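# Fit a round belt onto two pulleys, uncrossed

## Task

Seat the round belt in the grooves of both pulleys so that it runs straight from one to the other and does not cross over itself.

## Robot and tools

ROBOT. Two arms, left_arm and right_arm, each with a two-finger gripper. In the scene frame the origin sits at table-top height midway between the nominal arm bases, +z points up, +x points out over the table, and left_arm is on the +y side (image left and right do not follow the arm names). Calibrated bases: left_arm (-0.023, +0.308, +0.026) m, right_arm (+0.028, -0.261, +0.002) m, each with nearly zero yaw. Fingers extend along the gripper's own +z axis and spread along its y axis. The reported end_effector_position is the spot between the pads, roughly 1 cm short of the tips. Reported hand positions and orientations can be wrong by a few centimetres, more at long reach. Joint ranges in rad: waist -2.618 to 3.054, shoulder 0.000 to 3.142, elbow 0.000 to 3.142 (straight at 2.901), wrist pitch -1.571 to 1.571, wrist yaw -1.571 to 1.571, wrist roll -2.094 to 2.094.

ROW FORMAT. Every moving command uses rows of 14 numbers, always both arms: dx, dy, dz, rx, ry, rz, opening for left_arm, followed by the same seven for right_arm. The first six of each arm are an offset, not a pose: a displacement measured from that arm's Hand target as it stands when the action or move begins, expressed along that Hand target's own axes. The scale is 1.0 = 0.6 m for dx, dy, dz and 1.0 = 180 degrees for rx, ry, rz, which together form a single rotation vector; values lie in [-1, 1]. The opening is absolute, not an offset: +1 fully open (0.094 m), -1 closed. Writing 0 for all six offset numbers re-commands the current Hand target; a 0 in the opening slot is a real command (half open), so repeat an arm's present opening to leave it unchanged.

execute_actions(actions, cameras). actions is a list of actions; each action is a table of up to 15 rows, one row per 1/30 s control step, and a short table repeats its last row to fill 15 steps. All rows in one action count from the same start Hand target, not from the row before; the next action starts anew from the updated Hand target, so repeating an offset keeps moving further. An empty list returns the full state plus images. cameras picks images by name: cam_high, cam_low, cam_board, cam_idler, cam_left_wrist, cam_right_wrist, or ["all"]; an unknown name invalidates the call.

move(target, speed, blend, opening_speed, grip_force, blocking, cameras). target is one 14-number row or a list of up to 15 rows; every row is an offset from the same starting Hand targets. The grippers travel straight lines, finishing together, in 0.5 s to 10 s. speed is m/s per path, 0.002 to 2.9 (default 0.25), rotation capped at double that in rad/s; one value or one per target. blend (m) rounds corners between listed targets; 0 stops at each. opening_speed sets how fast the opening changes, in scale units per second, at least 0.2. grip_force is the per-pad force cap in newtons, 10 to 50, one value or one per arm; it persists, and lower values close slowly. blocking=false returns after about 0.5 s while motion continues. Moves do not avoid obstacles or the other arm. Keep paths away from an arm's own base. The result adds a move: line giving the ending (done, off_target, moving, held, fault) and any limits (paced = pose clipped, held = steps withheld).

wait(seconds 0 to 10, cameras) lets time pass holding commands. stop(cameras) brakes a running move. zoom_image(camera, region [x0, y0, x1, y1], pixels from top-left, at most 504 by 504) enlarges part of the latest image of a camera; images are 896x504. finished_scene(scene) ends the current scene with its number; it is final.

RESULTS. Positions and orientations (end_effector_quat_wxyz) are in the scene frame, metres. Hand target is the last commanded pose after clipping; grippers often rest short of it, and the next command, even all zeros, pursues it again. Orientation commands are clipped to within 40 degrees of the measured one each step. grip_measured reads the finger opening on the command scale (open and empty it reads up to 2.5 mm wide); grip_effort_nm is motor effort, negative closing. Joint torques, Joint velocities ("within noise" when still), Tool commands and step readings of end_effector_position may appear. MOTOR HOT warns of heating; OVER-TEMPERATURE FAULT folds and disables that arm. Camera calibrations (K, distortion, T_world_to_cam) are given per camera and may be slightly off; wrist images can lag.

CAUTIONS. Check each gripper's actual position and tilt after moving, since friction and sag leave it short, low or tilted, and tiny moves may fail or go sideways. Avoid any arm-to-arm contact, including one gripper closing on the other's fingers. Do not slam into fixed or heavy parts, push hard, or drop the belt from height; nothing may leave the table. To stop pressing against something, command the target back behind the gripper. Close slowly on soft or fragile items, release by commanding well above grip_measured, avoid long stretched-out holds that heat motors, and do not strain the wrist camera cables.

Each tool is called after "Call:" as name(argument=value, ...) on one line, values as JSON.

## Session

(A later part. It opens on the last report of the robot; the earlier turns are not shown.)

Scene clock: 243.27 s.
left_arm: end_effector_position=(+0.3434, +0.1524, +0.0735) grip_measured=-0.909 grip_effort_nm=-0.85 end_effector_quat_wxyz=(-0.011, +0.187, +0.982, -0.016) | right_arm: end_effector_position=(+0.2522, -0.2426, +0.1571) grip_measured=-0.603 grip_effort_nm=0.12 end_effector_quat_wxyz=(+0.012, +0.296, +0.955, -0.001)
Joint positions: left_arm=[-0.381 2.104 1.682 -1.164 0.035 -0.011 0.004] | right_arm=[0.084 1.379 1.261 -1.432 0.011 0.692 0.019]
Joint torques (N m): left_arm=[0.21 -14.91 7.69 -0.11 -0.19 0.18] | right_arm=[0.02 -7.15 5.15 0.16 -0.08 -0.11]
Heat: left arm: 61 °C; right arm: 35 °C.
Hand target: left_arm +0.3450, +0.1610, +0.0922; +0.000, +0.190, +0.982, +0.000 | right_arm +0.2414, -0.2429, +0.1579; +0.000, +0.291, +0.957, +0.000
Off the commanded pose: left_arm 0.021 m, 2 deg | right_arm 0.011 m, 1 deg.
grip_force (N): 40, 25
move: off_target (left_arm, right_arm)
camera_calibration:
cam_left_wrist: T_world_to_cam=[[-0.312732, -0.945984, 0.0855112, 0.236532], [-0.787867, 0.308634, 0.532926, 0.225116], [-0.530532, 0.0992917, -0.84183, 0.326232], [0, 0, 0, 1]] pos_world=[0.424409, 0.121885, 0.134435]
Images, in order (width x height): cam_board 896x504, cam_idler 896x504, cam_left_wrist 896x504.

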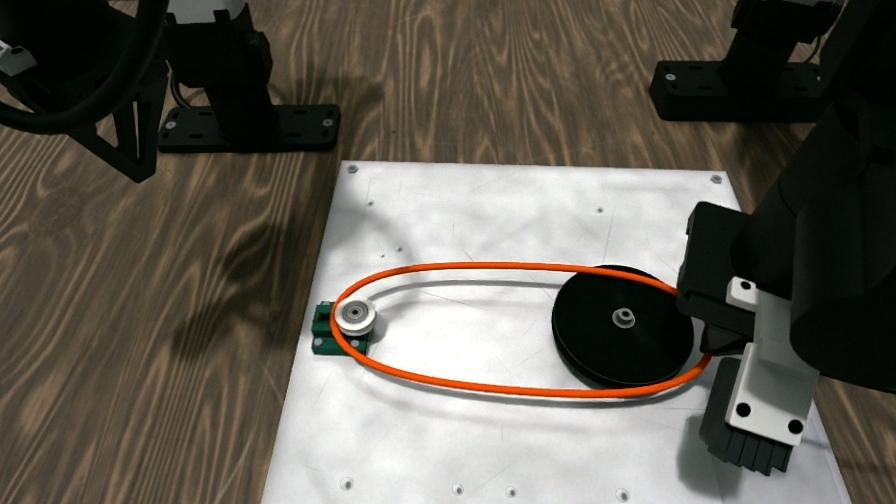

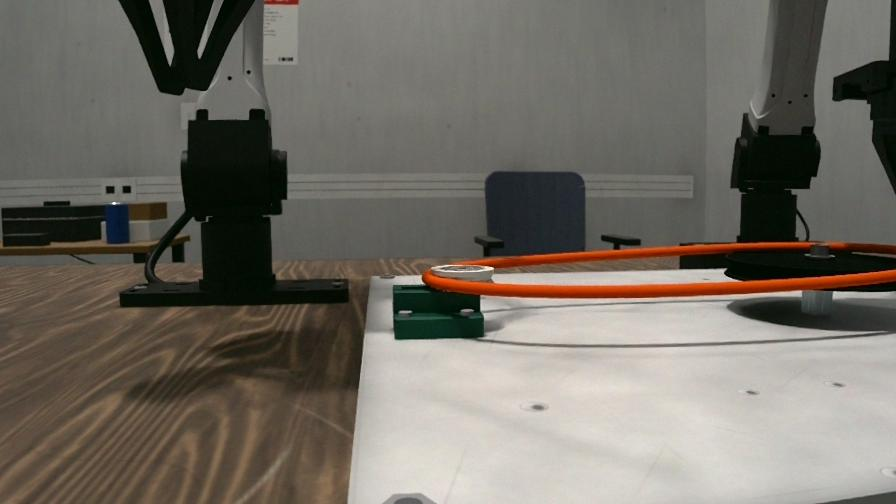

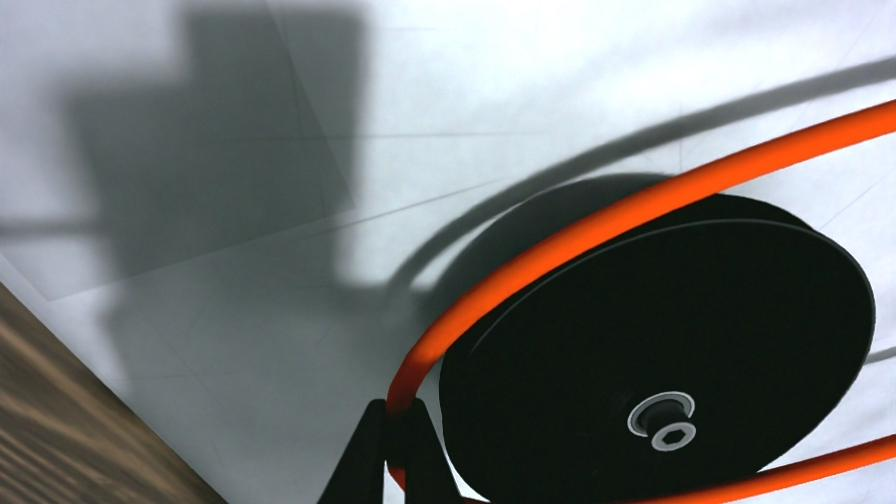

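Call:
move(target=[[0.0068,-0.0098,0.0167,0,0,-0.028,-0.97, 0,0,0,0,0,0,-0.6],[0.0068,-0.0098,0.0167,0,0,-0.028,-0.75, 0,0,0,0,0,0,-0.6]], speed=0.08, opening_speed=0.5, cameras=["cam_left_wrist","cam_idler","cam_board"])

Call:
zoom_image(camera="cam_idler", region=[640, 200, 896, 360])

Call:
zoom_image(camera="cam_board", region=[480, 200, 780, 430])

Scene clock: 263.33 s.
left_arm: end_effector_position=(+0.3389, +0.1518, +0.0710) grip_measured=-0.752 grip_effort_nm=0.10 end_effector_quat_wxyz=(-0.015, +0.155, +0.988, -0.007) | right_arm: end_effector_position=(+0.2522, -0.2426, +0.1571) grip_measured=-0.603 grip_effort_nm=0.12 end_effector_quat_wxyz=(+0.012, +0.296, +0.955, -0.001)
Joint positions: left_arm=[-0.393 2.102 1.668 -1.164 0.021 -0.088 0.012] | right_arm=[0.084 1.379 1.261 -1.432 0.011 0.692 0.019]
Joint torques (N m): left_arm=[-0.25 -15.36 4.51 0.33 -0.04 -0.18] | right_arm=[0.01 -7.15 5.16 0.16 -0.08 -0.11]
Heat: left arm: 66 °C; right arm: 35 °C.
Hand target: left_arm +0.3390, +0.1571, +0.0820; +0.000, +0.147, +0.989, +0.000 | right_arm +0.2414, -0.2429, +0.1579; +0.000, +0.291, +0.957, +0.000
Off the commanded pose: left_arm 0.012 m, 2 deg | right_arm 0.011 m, 1 deg.
grip_force (N): 40, 25
move: off_target (left_arm, right_arm); target 2's new opening was sent with left_arm's hand 0.013 m and 3 deg from that target
camera_calibration:
cam_left_wrist: T_world_to_cam=[[-0.250476, -0.965677, 0.0687651, 0.217853], [-0.802184, 0.246785, 0.543689, 0.236608], [-0.541999, 0.0810191, -0.836465, 0.328013], [0, 0, 0, 1]] pos_world=[0.422154, 0.125409, 0.13075]
Images, in order (width x height): cam_board 896x504, cam_idler 896x504, cam_left_wrist 896x504.

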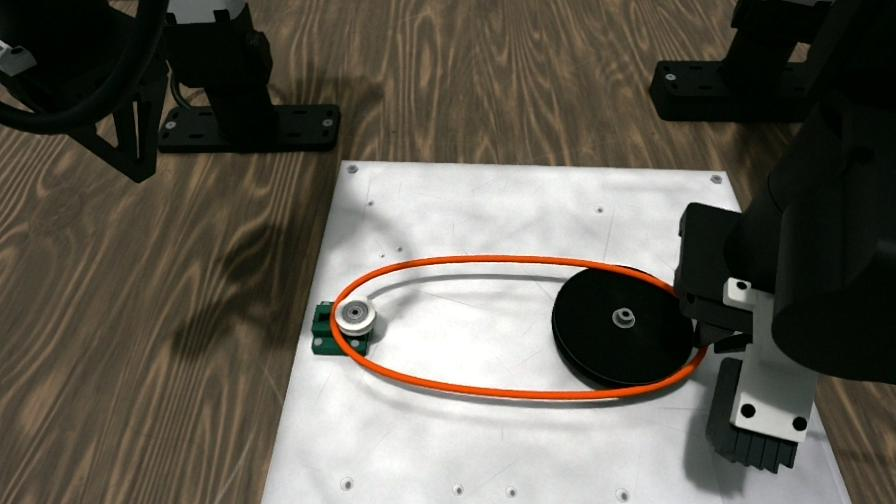

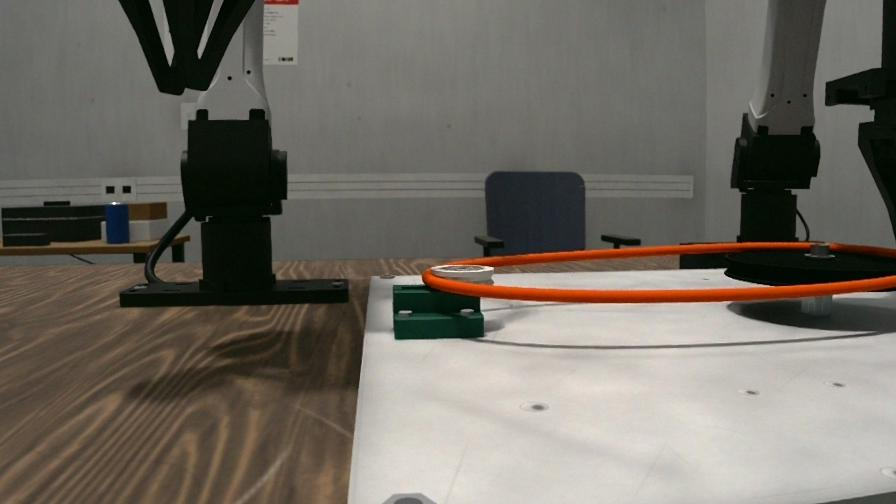

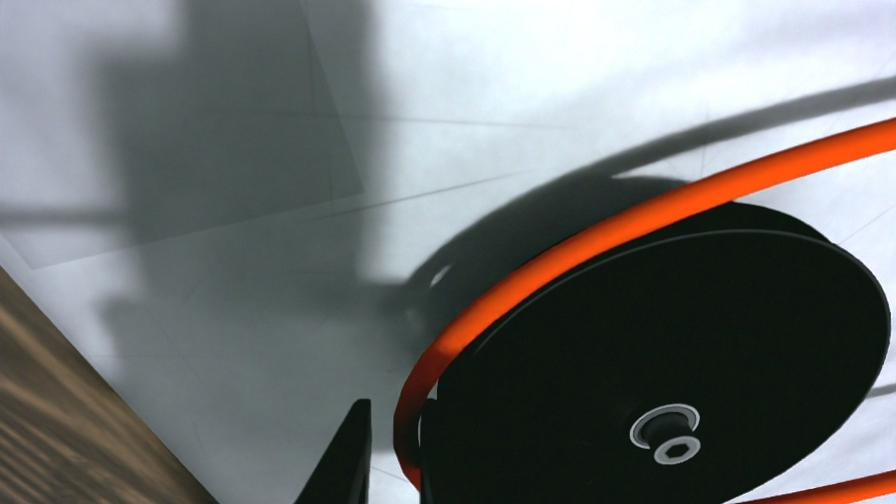

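Scaled by 1.969 from the camera's 896x504 image, which has a finer 1280x720 frame.

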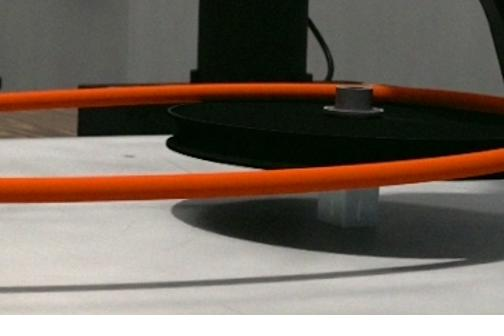

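Scaled by 1.680 from the camera's 896x504 image, which has a finer 1280x720 frame.

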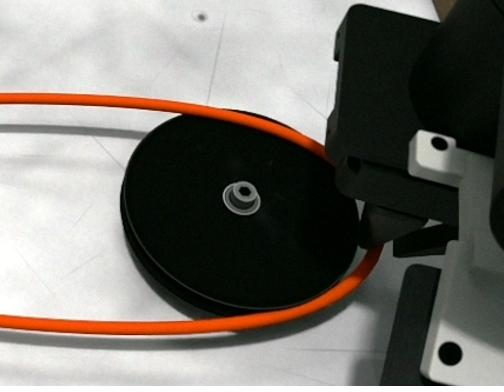

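Call:
move(target=[0.0557,-0.003,-0.0033,0,0,-0.139,-0.75, 0,0,0,0,0,0,-0.6], speed=0.08, cameras=["cam_left_wrist","cam_idler","cam_board"])

Call:
zoom_image(camera="cam_idler", region=[640, 200, 896, 360])

Call:
zoom_image(camera="cam_board", region=[480, 200, 780, 430])

Scene clock: 274.63 s.
left_arm: end_effector_position=(+0.3144, +0.1557, +0.0756) grip_measured=-0.752 grip_effort_nm=0.07 end_effector_quat_wxyz=(-0.001, -0.062, +0.998, -0.013) | right_arm: end_effector_position=(+0.2522, -0.2426, +0.1571) grip_measured=-0.603 grip_effort_nm=0.12 end_effector_quat_wxyz=(+0.012, +0.296, +0.955, -0.001)
Joint positions: left_arm=[-0.407 1.972 1.495 -1.084 0.024 -0.537 0.012] | right_arm=[0.084 1.379 1.261 -1.432 0.011 0.692 0.019]
Joint torques (N m): left_arm=[-0.24 -14 4.34 0.16 -0.09 -0.19] | right_arm=[0.02 -7.13 5.15 0.16 -0.08 -0.11]
Heat: left arm: 65 °C; right arm: 35 °C.
Hand target: left_arm +0.3066, +0.1650, +0.0841; +0.000, -0.070, +0.998, +0.000 | right_arm +0.2414, -0.2429, +0.1579; +0.000, +0.291, +0.957, +0.000
Off the commanded pose: left_arm 0.015 m, 2 deg | right_arm 0.011 m, 1 deg.
grip_force (N): 40, 25
move: off_target (left_arm, right_arm)
camera_calibration:
cam_left_wrist: T_world_to_cam=[[0.177872, -0.981032, 0.0770622, 0.0822648], [-0.844778, -0.112065, 0.523251, 0.284258], [-0.50469, -0.158172, -0.848687, 0.344791], [0, 0, 0, 1]] pos_world=[0.399515, 0.167096, 0.137542]
Images, in order (width x height): cam_board 896x504, cam_idler 896x504, cam_left_wrist 896x504.

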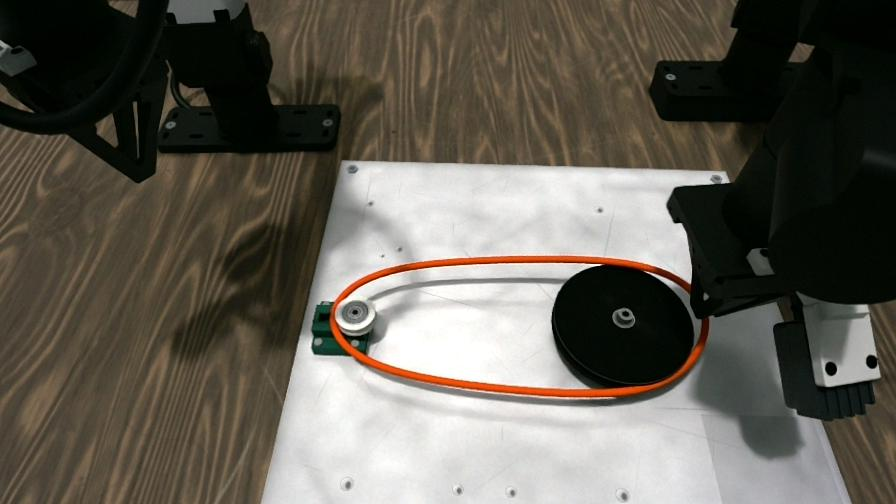

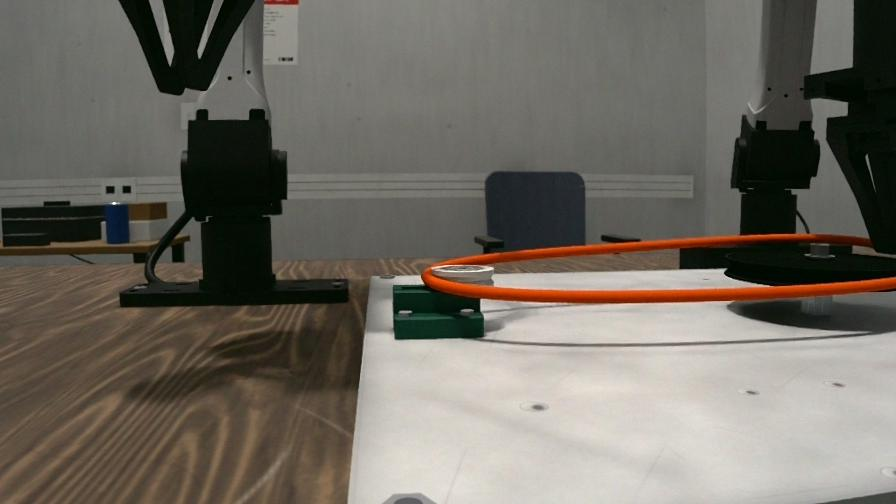

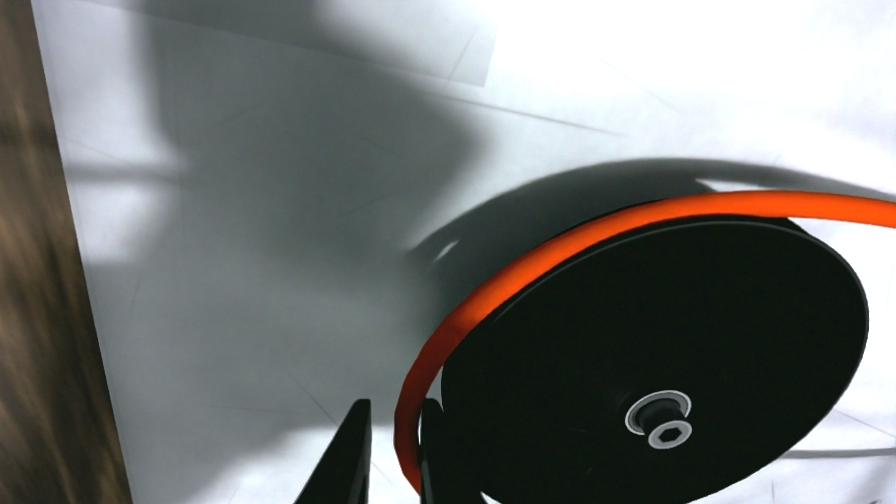

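Scaled by 1.969 from the camera's 896x504 image, which has a finer 1280x720 frame.

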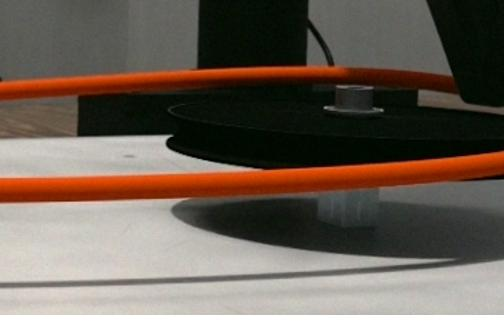

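Scaled by 1.680 from the camera's 896x504 image, which has a finer 1280x720 frame.

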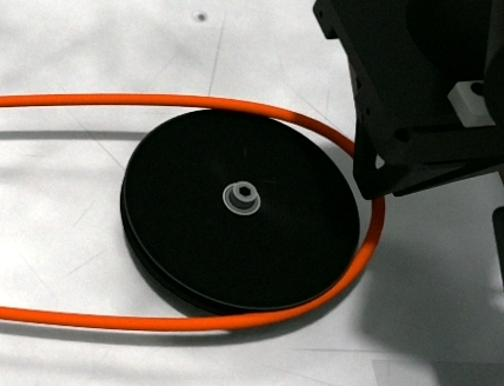

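Call:
move(target=[0.0557,-0.0115,0.0083,0,0,-0.133,-0.75, 0,0,0,0,0,0,-0.6], speed=0.08, cameras=["cam_left_wrist","cam_idler","cam_board"])

Call:
zoom_image(camera="cam_idler", region=[640, 200, 896, 360])

Call:
zoom_image(camera="cam_board", region=[480, 200, 780, 430])

Scene clock: 295.30 s.
left_arm: end_effector_position=(+0.2862, +0.1434, +0.0732) grip_measured=-0.752 grip_effort_nm=0.07 end_effector_quat_wxyz=(+0.002, -0.270, +0.963, -0.018) | right_arm: end_effector_position=(+0.2522, -0.2426, +0.1571) grip_measured=-0.603 grip_effort_nm=0.12 end_effector_quat_wxyz=(+0.012, +0.296, +0.955, -0.001)
Joint positions: left_arm=[-0.472 1.884 1.364 -1.023 0.024 -1.025 0.012] | right_arm=[0.084 1.379 1.261 -1.432 0.011 0.692 0.019]
Joint torques (N m): left_arm=[-0.65 -12.88 4.07 0.08 -0.1 -0.18] | right_arm=[0.01 -7.15 5.15 0.16 -0.08 -0.11]
Heat: left arm: 66 °C; right arm: 35 °C.
Hand target: left_arm +0.2744, +0.1535, +0.0791; +0.000, -0.276, +0.961, +0.000 | right_arm +0.2414, -0.2429, +0.1579; +0.000, +0.291, +0.957, +0.000
Off the commanded pose: left_arm 0.017 m, 2 deg | right_arm 0.011 m, 1 deg.
grip_force (N): 40, 25
move: off_target (left_arm, right_arm)
camera_calibration:
cam_left_wrist: T_world_to_cam=[[0.564694, -0.820644, 0.0875426, -0.0591581], [-0.726163, -0.443652, 0.525225, 0.273829], [-0.392184, -0.360161, -0.846449, 0.323205], [0, 0, 0, 1]] pos_world=[0.359006, 0.189343, 0.134933]
Images, in order (width x height): cam_board 896x504, cam_idler 896x504, cam_left_wrist 896x504.

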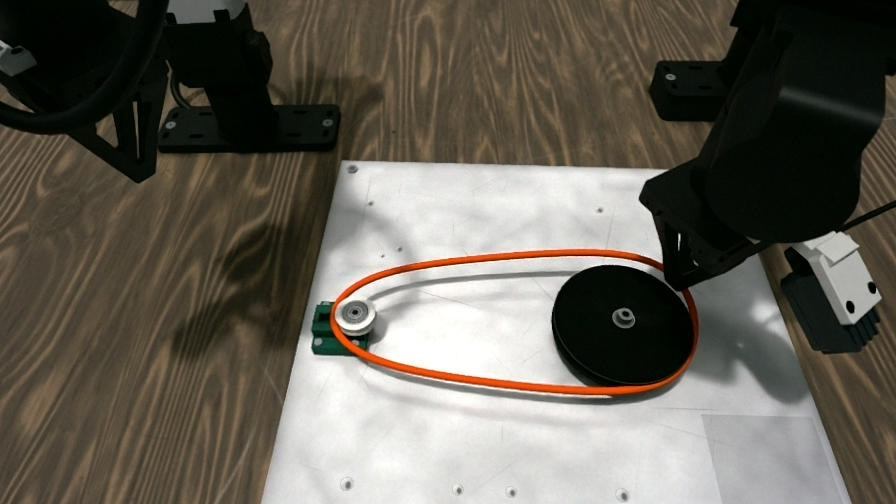

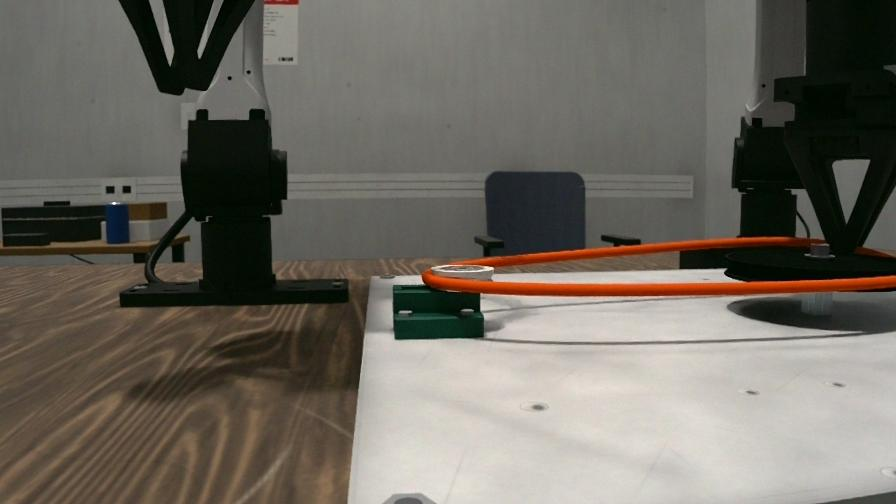

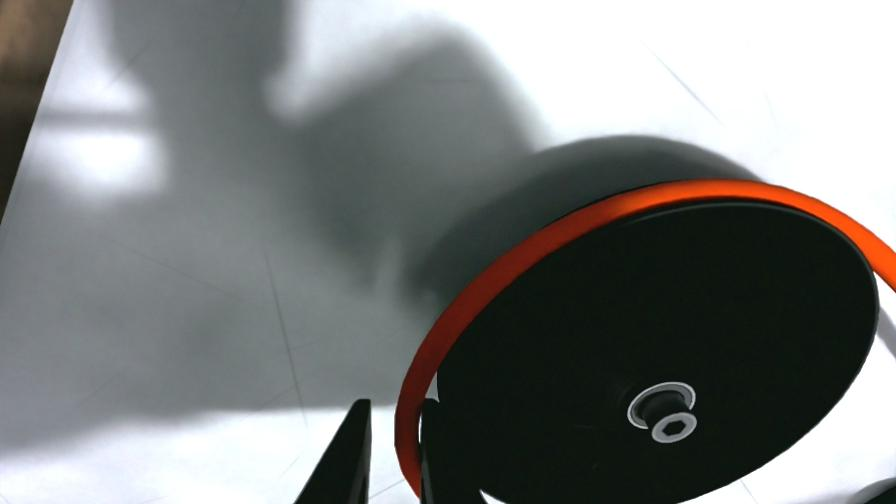

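Scaled by 1.969 from the camera's 896x504 image, which has a finer 1280x720 frame.

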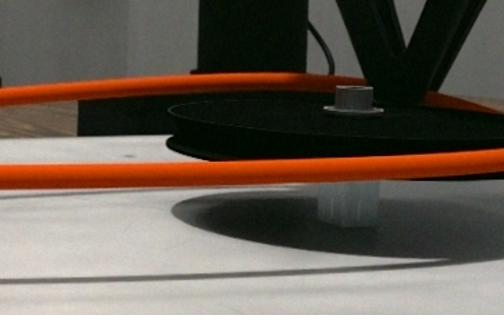

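Scaled by 1.680 from the camera's 896x504 image, which has a finer 1280x720 frame.

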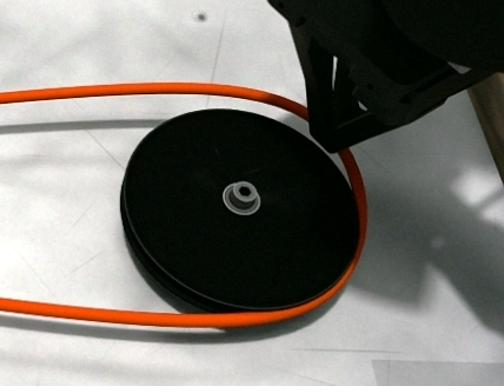

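Call:
move(target=[0.0532,-0.0158,0.0175,0,0,-0.1,-0.75, 0,0,0,0,0,0,-0.6], speed=0.08, cameras=["cam_left_wrist","cam_idler","cam_board"])

Call:
zoom_image(camera="cam_idler", region=[640, 200, 896, 360])

Call:
zoom_image(camera="cam_board", region=[480, 200, 780, 430])

Scene clock: 307.20 s.
left_arm: end_effector_position=(+0.2639, +0.1195, +0.0642) grip_measured=-0.752 grip_effort_nm=0.07 end_effector_quat_wxyz=(-0.001, -0.415, +0.910, -0.017) | right_arm: end_effector_position=(+0.2522, -0.2426, +0.1571) grip_measured=-0.603 grip_effort_nm=0.12 end_effector_quat_wxyz=(+0.012, +0.296, +0.955, -0.001)
Joint positions: left_arm=[-0.566 1.869 1.306 -0.98 0.02 -1.428 0.012] | right_arm=[0.084 1.379 1.261 -1.432 0.011 0.692 0.019]
Joint torques (N m): left_arm=[-0.81 -12.21 4.07 0.07 -0.12 -0.2] | right_arm=[0.01 -7.15 5.16 0.16 -0.08 -0.11]
Heat: left arm: 64 °C; right arm: 34 °C.
Hand target: left_arm +0.2524, +0.1286, +0.0685; +0.000, -0.423, +0.906, +0.000 | right_arm +0.2414, -0.2429, +0.1579; +0.000, +0.291, +0.957, +0.000
Off the commanded pose: left_arm 0.015 m, 2 deg | right_arm 0.011 m, 1 deg.
grip_force (N): 40, 25
move: off_target (left_arm, right_arm)
camera_calibration:
cam_left_wrist: T_world_to_cam=[[0.788416, -0.609703, 0.0816294, -0.149236], [-0.551453, -0.641733, 0.532991, 0.228752], [-0.272581, -0.465233, -0.842174, 0.278896], [0, 0, 0, 1]] pos_world=[0.319828, 0.18556, 0.125138]
Images, in order (width x height): cam_board 896x504, cam_idler 896x504, cam_left_wrist 896x504.

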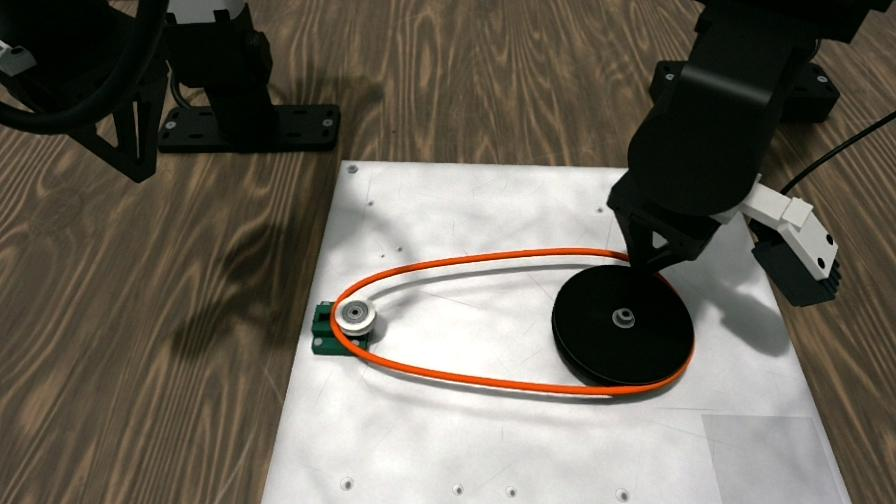

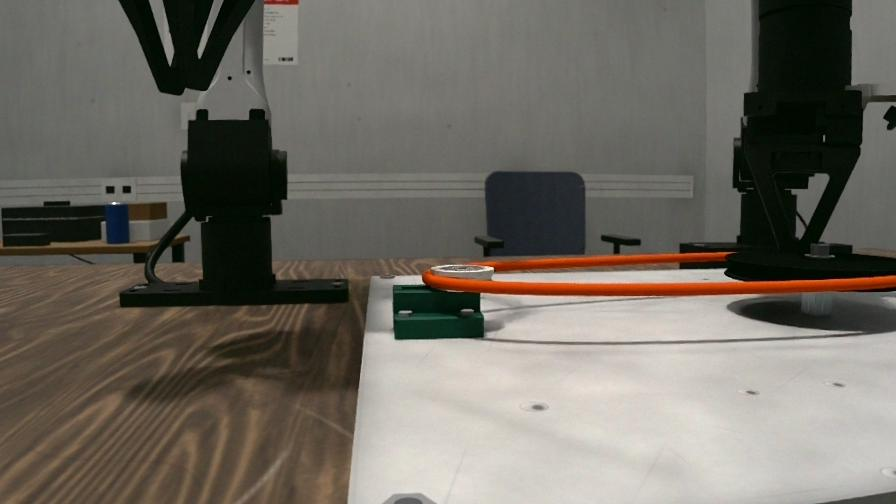

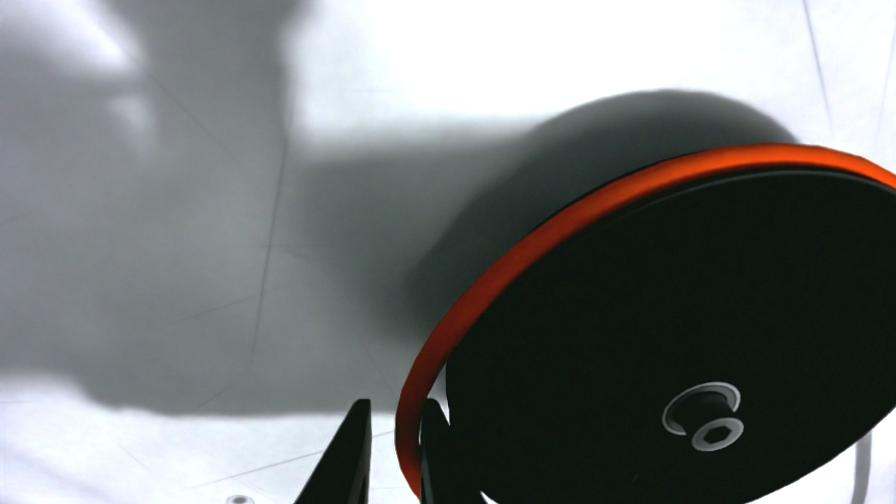

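Scaled by 1.969 from the camera's 896x504 image, which has a finer 1280x720 frame.

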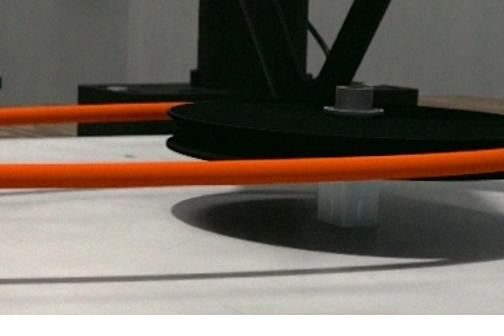

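Scaled by 1.680 from the camera's 896x504 image, which has a finer 1280x720 frame.

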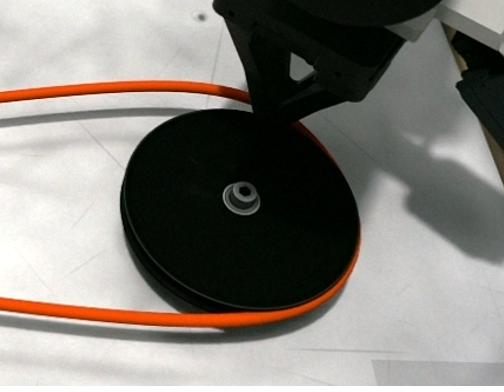

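Call:
move(target=[[0.0515,-0.0455,0.0092,0,0,-0.044,-0.75, 0,0,0,0,0,0,-0.6],[0.0741,-0.0885,0.0125,0,0,-0.044,-0.75, 0,0,0,0,0,0,-0.6],[0.0693,-0.1043,0.0125,0,0,-0.044,-0.75, 0,0,0,0,0,0,-0.6],[0.0693,-0.1043,0.0125,0,0,-0.044,-0.4, 0,0,0,0,0,0,-0.6]], speed=0.08, blend=[0.008,0.008,0,0], opening_speed=0.6, cameras=["cam_left_wrist","cam_idler","cam_board","cam_high"])

Call:
zoom_image(camera="cam_idler", region=[640, 200, 896, 360])

Call:
zoom_image(camera="cam_board", region=[480, 200, 780, 430])

Scene clock: 326.90 s.
left_arm: end_effector_position=(+0.2671, +0.0561, +0.0640) grip_measured=-0.402 grip_effort_nm=0.10 end_effector_quat_wxyz=(-0.009, -0.474, +0.880, -0.007) | right_arm: end_effector_position=(+0.2522, -0.2426, +0.1571) grip_measured=-0.603 grip_effort_nm=0.12 end_effector_quat_wxyz=(+0.012, +0.296, +0.955, -0.001)
Joint positions: left_arm=[-0.7 2.038 1.544 -1.07 0.021 -1.694 0.028] | right_arm=[0.084 1.379 1.261 -1.432 0.011 0.692 0.019]
Joint torques (N m): left_arm=[0.08 -8.64 7.99 0.15 -0.13 -0.13] | right_arm=[0.02 -7.15 5.16 0.16 -0.08 -0.11]
Heat: left arm: 64 °C; right arm: 34 °C.
Hand target: left_arm +0.2737, +0.0565, +0.0610; +0.000, -0.484, +0.875, +0.000 | right_arm +0.2414, -0.2429, +0.1579; +0.000, +0.291, +0.957, +0.000
Off the commanded pose: left_arm 0.007 m, 2 deg | right_arm 0.011 m, 1 deg.
grip_force (N): 40, 25
move: off_target (right_arm); blend cut to 0.005 m at target 2
camera_calibration:
cam_left_wrist: T_world_to_cam=[[0.863268, -0.501852, 0.0539668, -0.21466], [-0.44851, -0.713648, 0.538095, 0.16611], [-0.231531, -0.488725, -0.841155, 0.240336], [0, 0, 0, 1]] pos_world=[0.315456, 0.128274, 0.124361]
Images, in order (width x height): cam_high 896x504, cam_board 896x504, cam_idler 896x504, cam_left_wrist 896x504.

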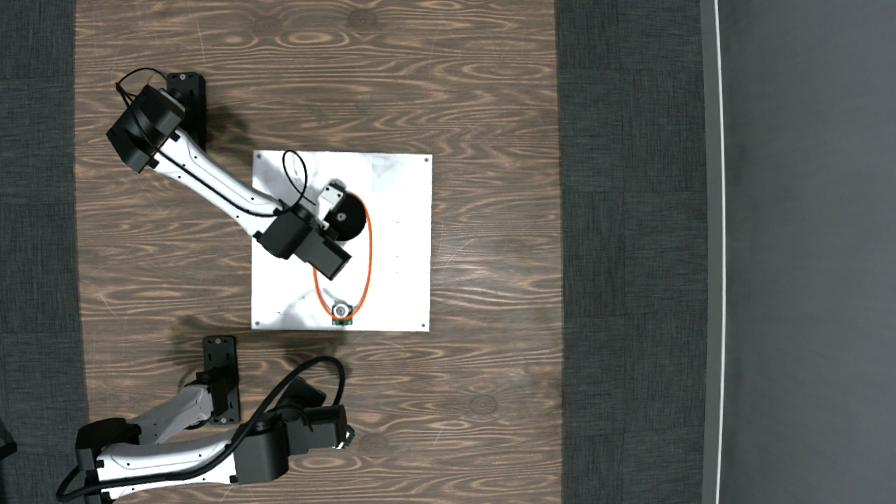

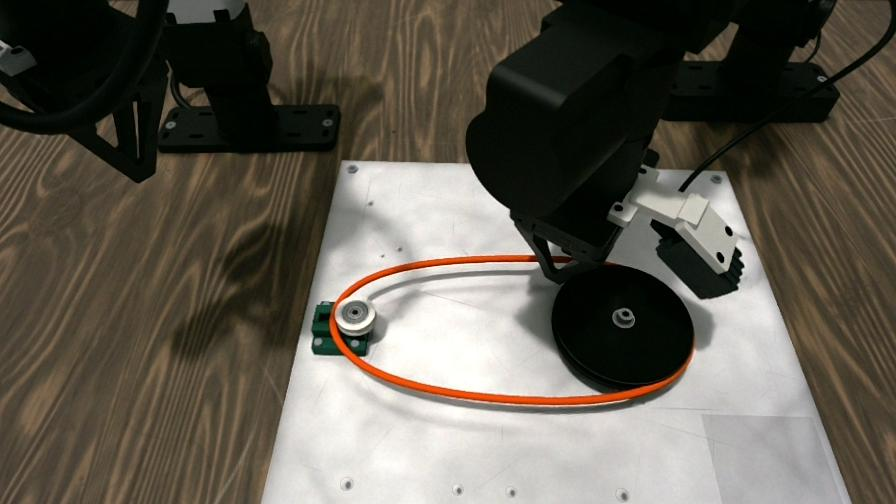

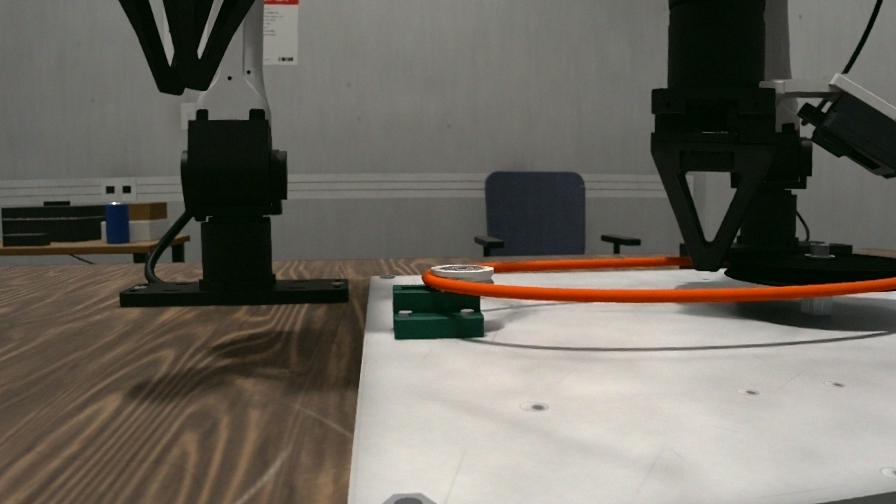

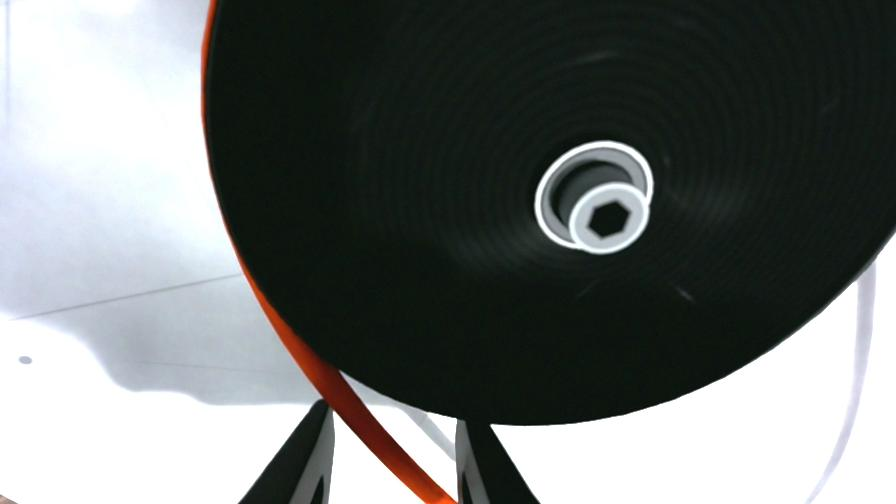

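Scaled by 1.969 from the camera's 896x504 image, which has a finer 1280x720 frame.

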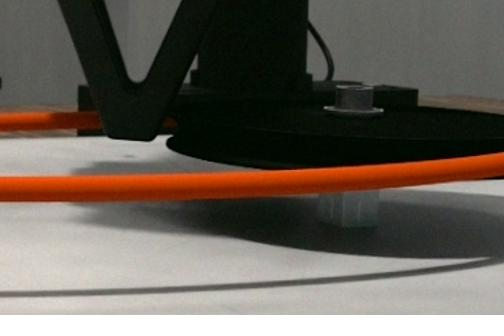

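Scaled by 1.680 from the camera's 896x504 image, which has a finer 1280x720 frame.

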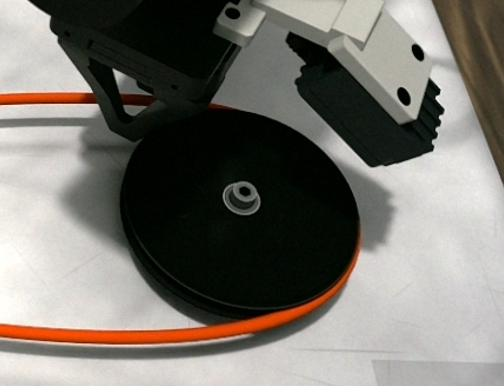

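Call:
move(target=[[0.0044,0.0071,-0.05,0,0,0,-0.4,0,0,0,0,0,0,-0.6],[0.0044,0.0071,-0.13,0,0,0,-0.4,0,0,0,0,0,0,-0.6]], speed=0.06, blend=[0.01,0], cameras=["cam_board","cam_idler","cam_high","cam_left_wrist"])

Scene clock: 350.57 s.
left_arm: end_effector_position=(+0.2669, +0.0560, +0.1236) grip_measured=-0.402 grip_effort_nm=0.10 end_effector_quat_wxyz=(-0.015, -0.476, +0.879, +0.008) | right_arm: end_effector_position=(+0.2522, -0.2426, +0.1571) grip_measured=-0.603 grip_effort_nm=0.12 end_effector_quat_wxyz=(+0.012, +0.296, +0.955, -0.001)
Joint positions: left_arm=[-0.7 2.038 1.783 -1.342 0.021 -1.698 0.028] | right_arm=[0.084 1.379 1.261 -1.432 0.011 0.692 0.019]
Joint torques (N m): left_arm=[-0.77 -13.27 8.25 -0.08 -0.13 -0.19] | right_arm=[0.01 -7.16 5.16 0.16 -0.08 -0.11]
Heat: left arm: 60 °C; right arm: 34 °C.
Hand target: left_arm +0.2687, +0.0565, +0.1390; +0.000, -0.485, +0.875, +0.000 | right_arm +0.2414, -0.2429, +0.1579; +0.000, +0.291, +0.957, +0.000
Off the commanded pose: left_arm 0.016 m, 2 deg | right_arm 0.011 m, 1 deg.
grip_force (N): 40, 25
move: off_target (left_arm, right_arm)
camera_calibration:
cam_left_wrist: T_world_to_cam=[[0.866342, -0.498981, 0.021655, -0.214759], [-0.43203, -0.726935, 0.533775, 0.13084], [-0.250602, -0.471788, -0.845349, 0.295117], [0, 0, 0, 1]] pos_world=[0.316539, 0.127185, 0.184288]
Images, in order (width x height): cam_high 896x504, cam_board 896x504, cam_idler 896x504, cam_left_wrist 896x504.

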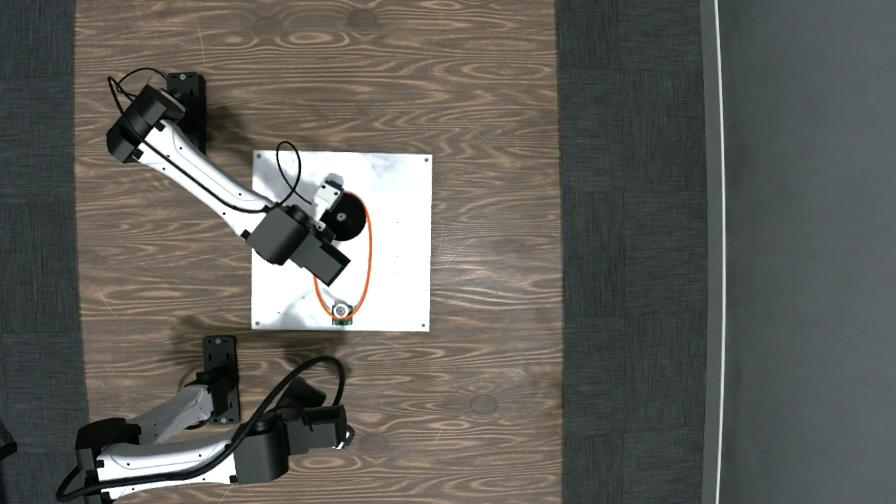

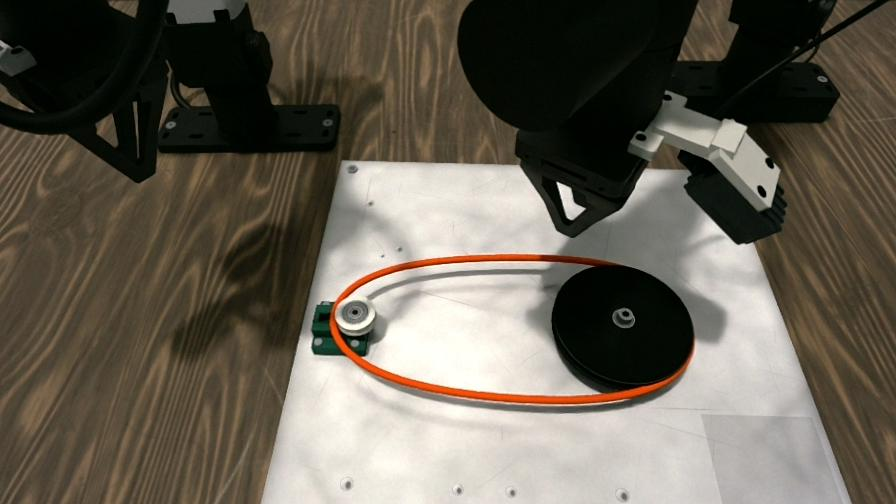

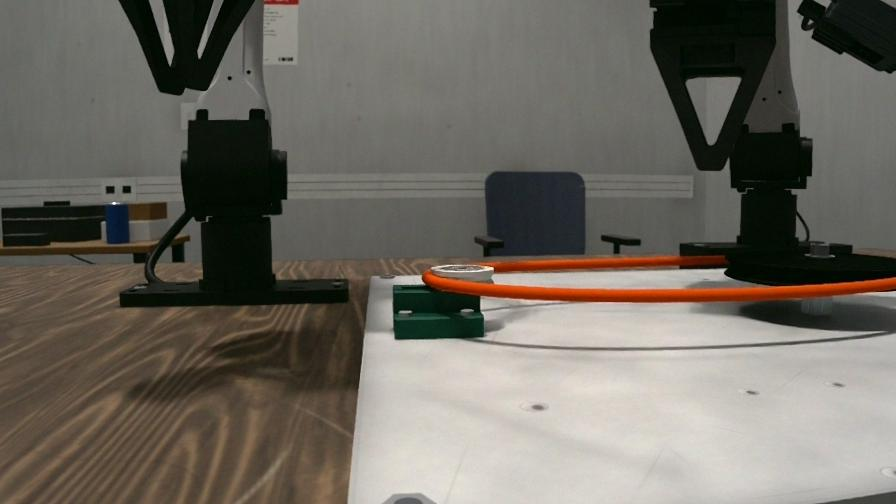

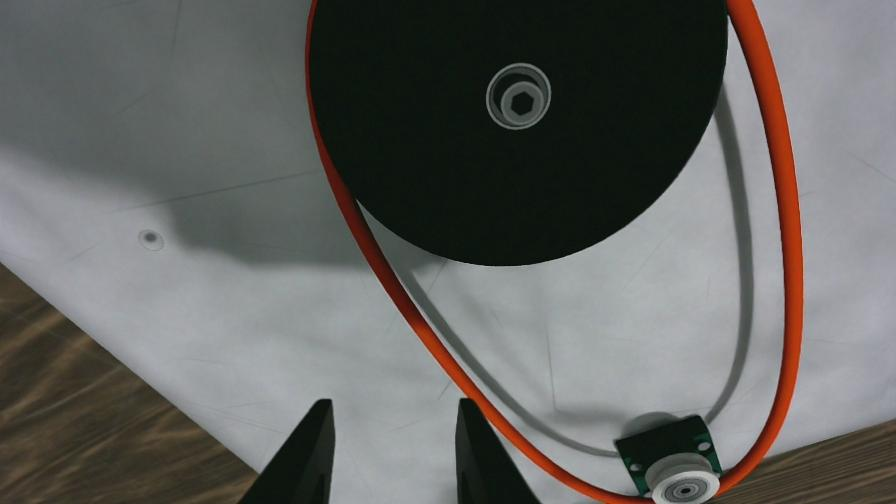

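Call:
move(target=[-0.1675,0.2035,-0.06,0,0,0,-0.4,0,0,0,0,0,0,-0.6], speed=0.15, cameras=["cam_board","cam_idler","cam_high"])

Call:
zoom_image(camera="cam_board", region=[480, 200, 780, 430])

Call:
zoom_image(camera="cam_idler", region=[360, 200, 560, 340])

Call:
zoom_image(camera="cam_high", region=[230, 130, 450, 350])

Scene clock: 360.60 s.
left_arm: end_effector_position=(+0.2271, +0.1991, +0.1747) grip_measured=-0.402 grip_effort_nm=0.10 end_effector_quat_wxyz=(+0.001, -0.489, +0.872, -0.013) | right_arm: end_effector_position=(+0.2522, -0.2426, +0.1571) grip_measured=-0.603 grip_effort_nm=0.12 end_effector_quat_wxyz=(+0.012, +0.296, +0.955, -0.001)
Joint positions: left_arm=[-0.397 1.557 1.392 -1.385 0.014 -1.425 0.028] | right_arm=[0.084 1.379 1.261 -1.432 0.011 0.692 0.019]
Joint torques (N m): left_arm=[-0.16 -8.05 4.55 0.07 -0.01 0.25] | right_arm=[0.02 -7.15 5.16 0.16 -0.08 -0.11]
Heat: left arm: 62 °C; right arm: 34 °C.
Hand target: left_arm +0.2185, +0.2064, +0.1751; +0.000, -0.485, +0.875, +0.000 | right_arm +0.2414, -0.2429, +0.1579; +0.000, +0.291, +0.957, +0.000
Off the commanded pose: left_arm 0.011 m, 2 deg | right_arm 0.011 m, 1 deg.
grip_force (N): 40, 25
move: off_target (left_arm, right_arm)
Images, in order (width x height): cam_high 896x504, cam_board 896x504, cam_idler 896x504.

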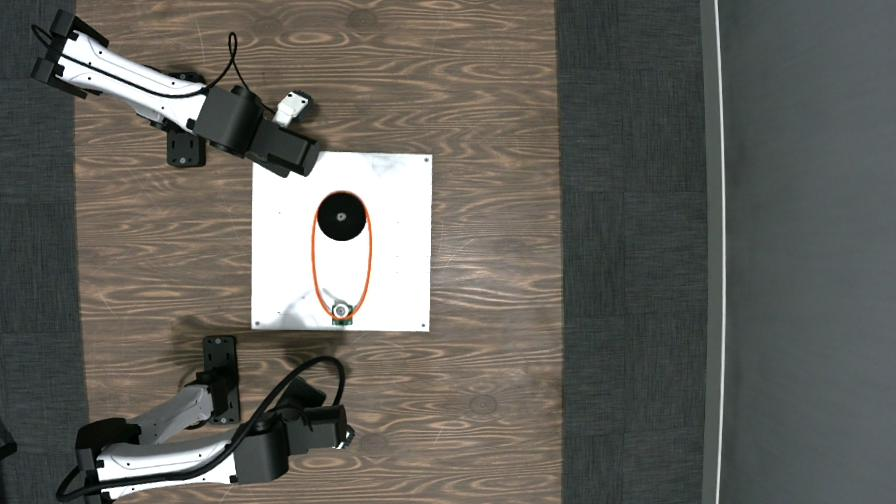

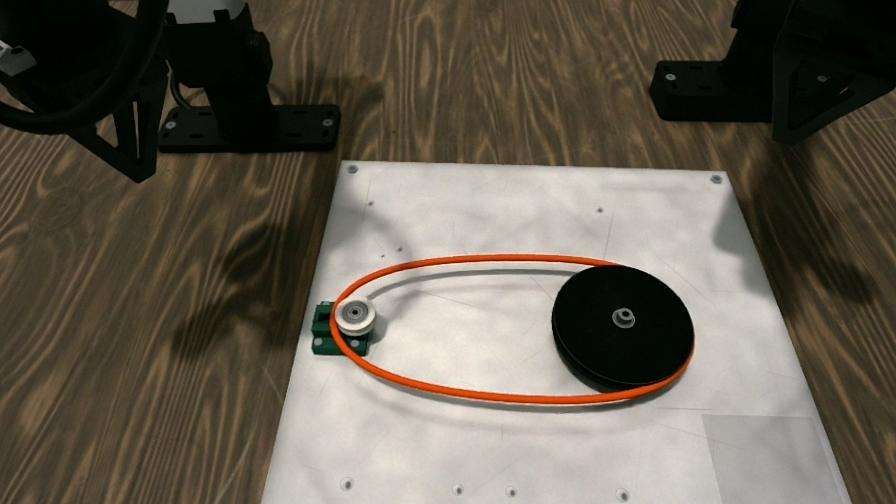

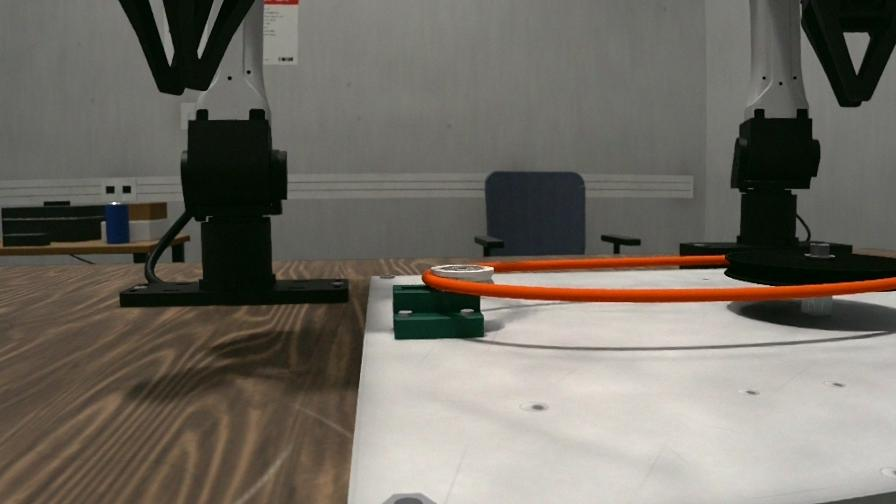

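Scaled by 1.680 from the camera's 896x504 image, which has a finer 1280x720 frame.

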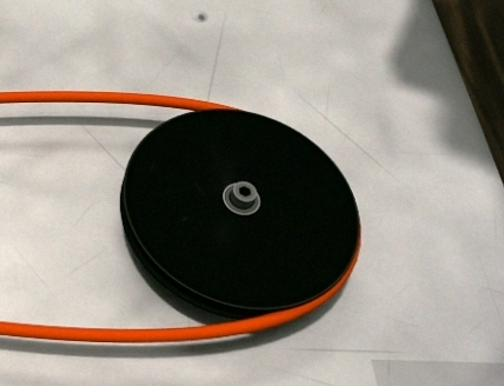

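Scaled by 2.520 from the camera's 896x504 image, which has a finer 1280x720 frame.

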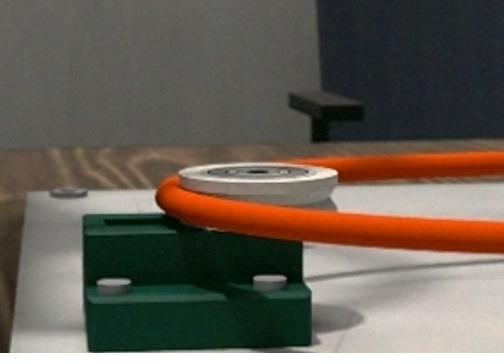

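Scaled by 2.291 from the camera's 896x504 image, which has a finer 1280x720 frame.

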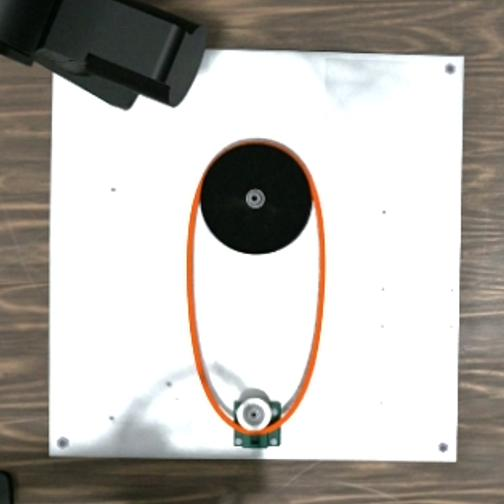

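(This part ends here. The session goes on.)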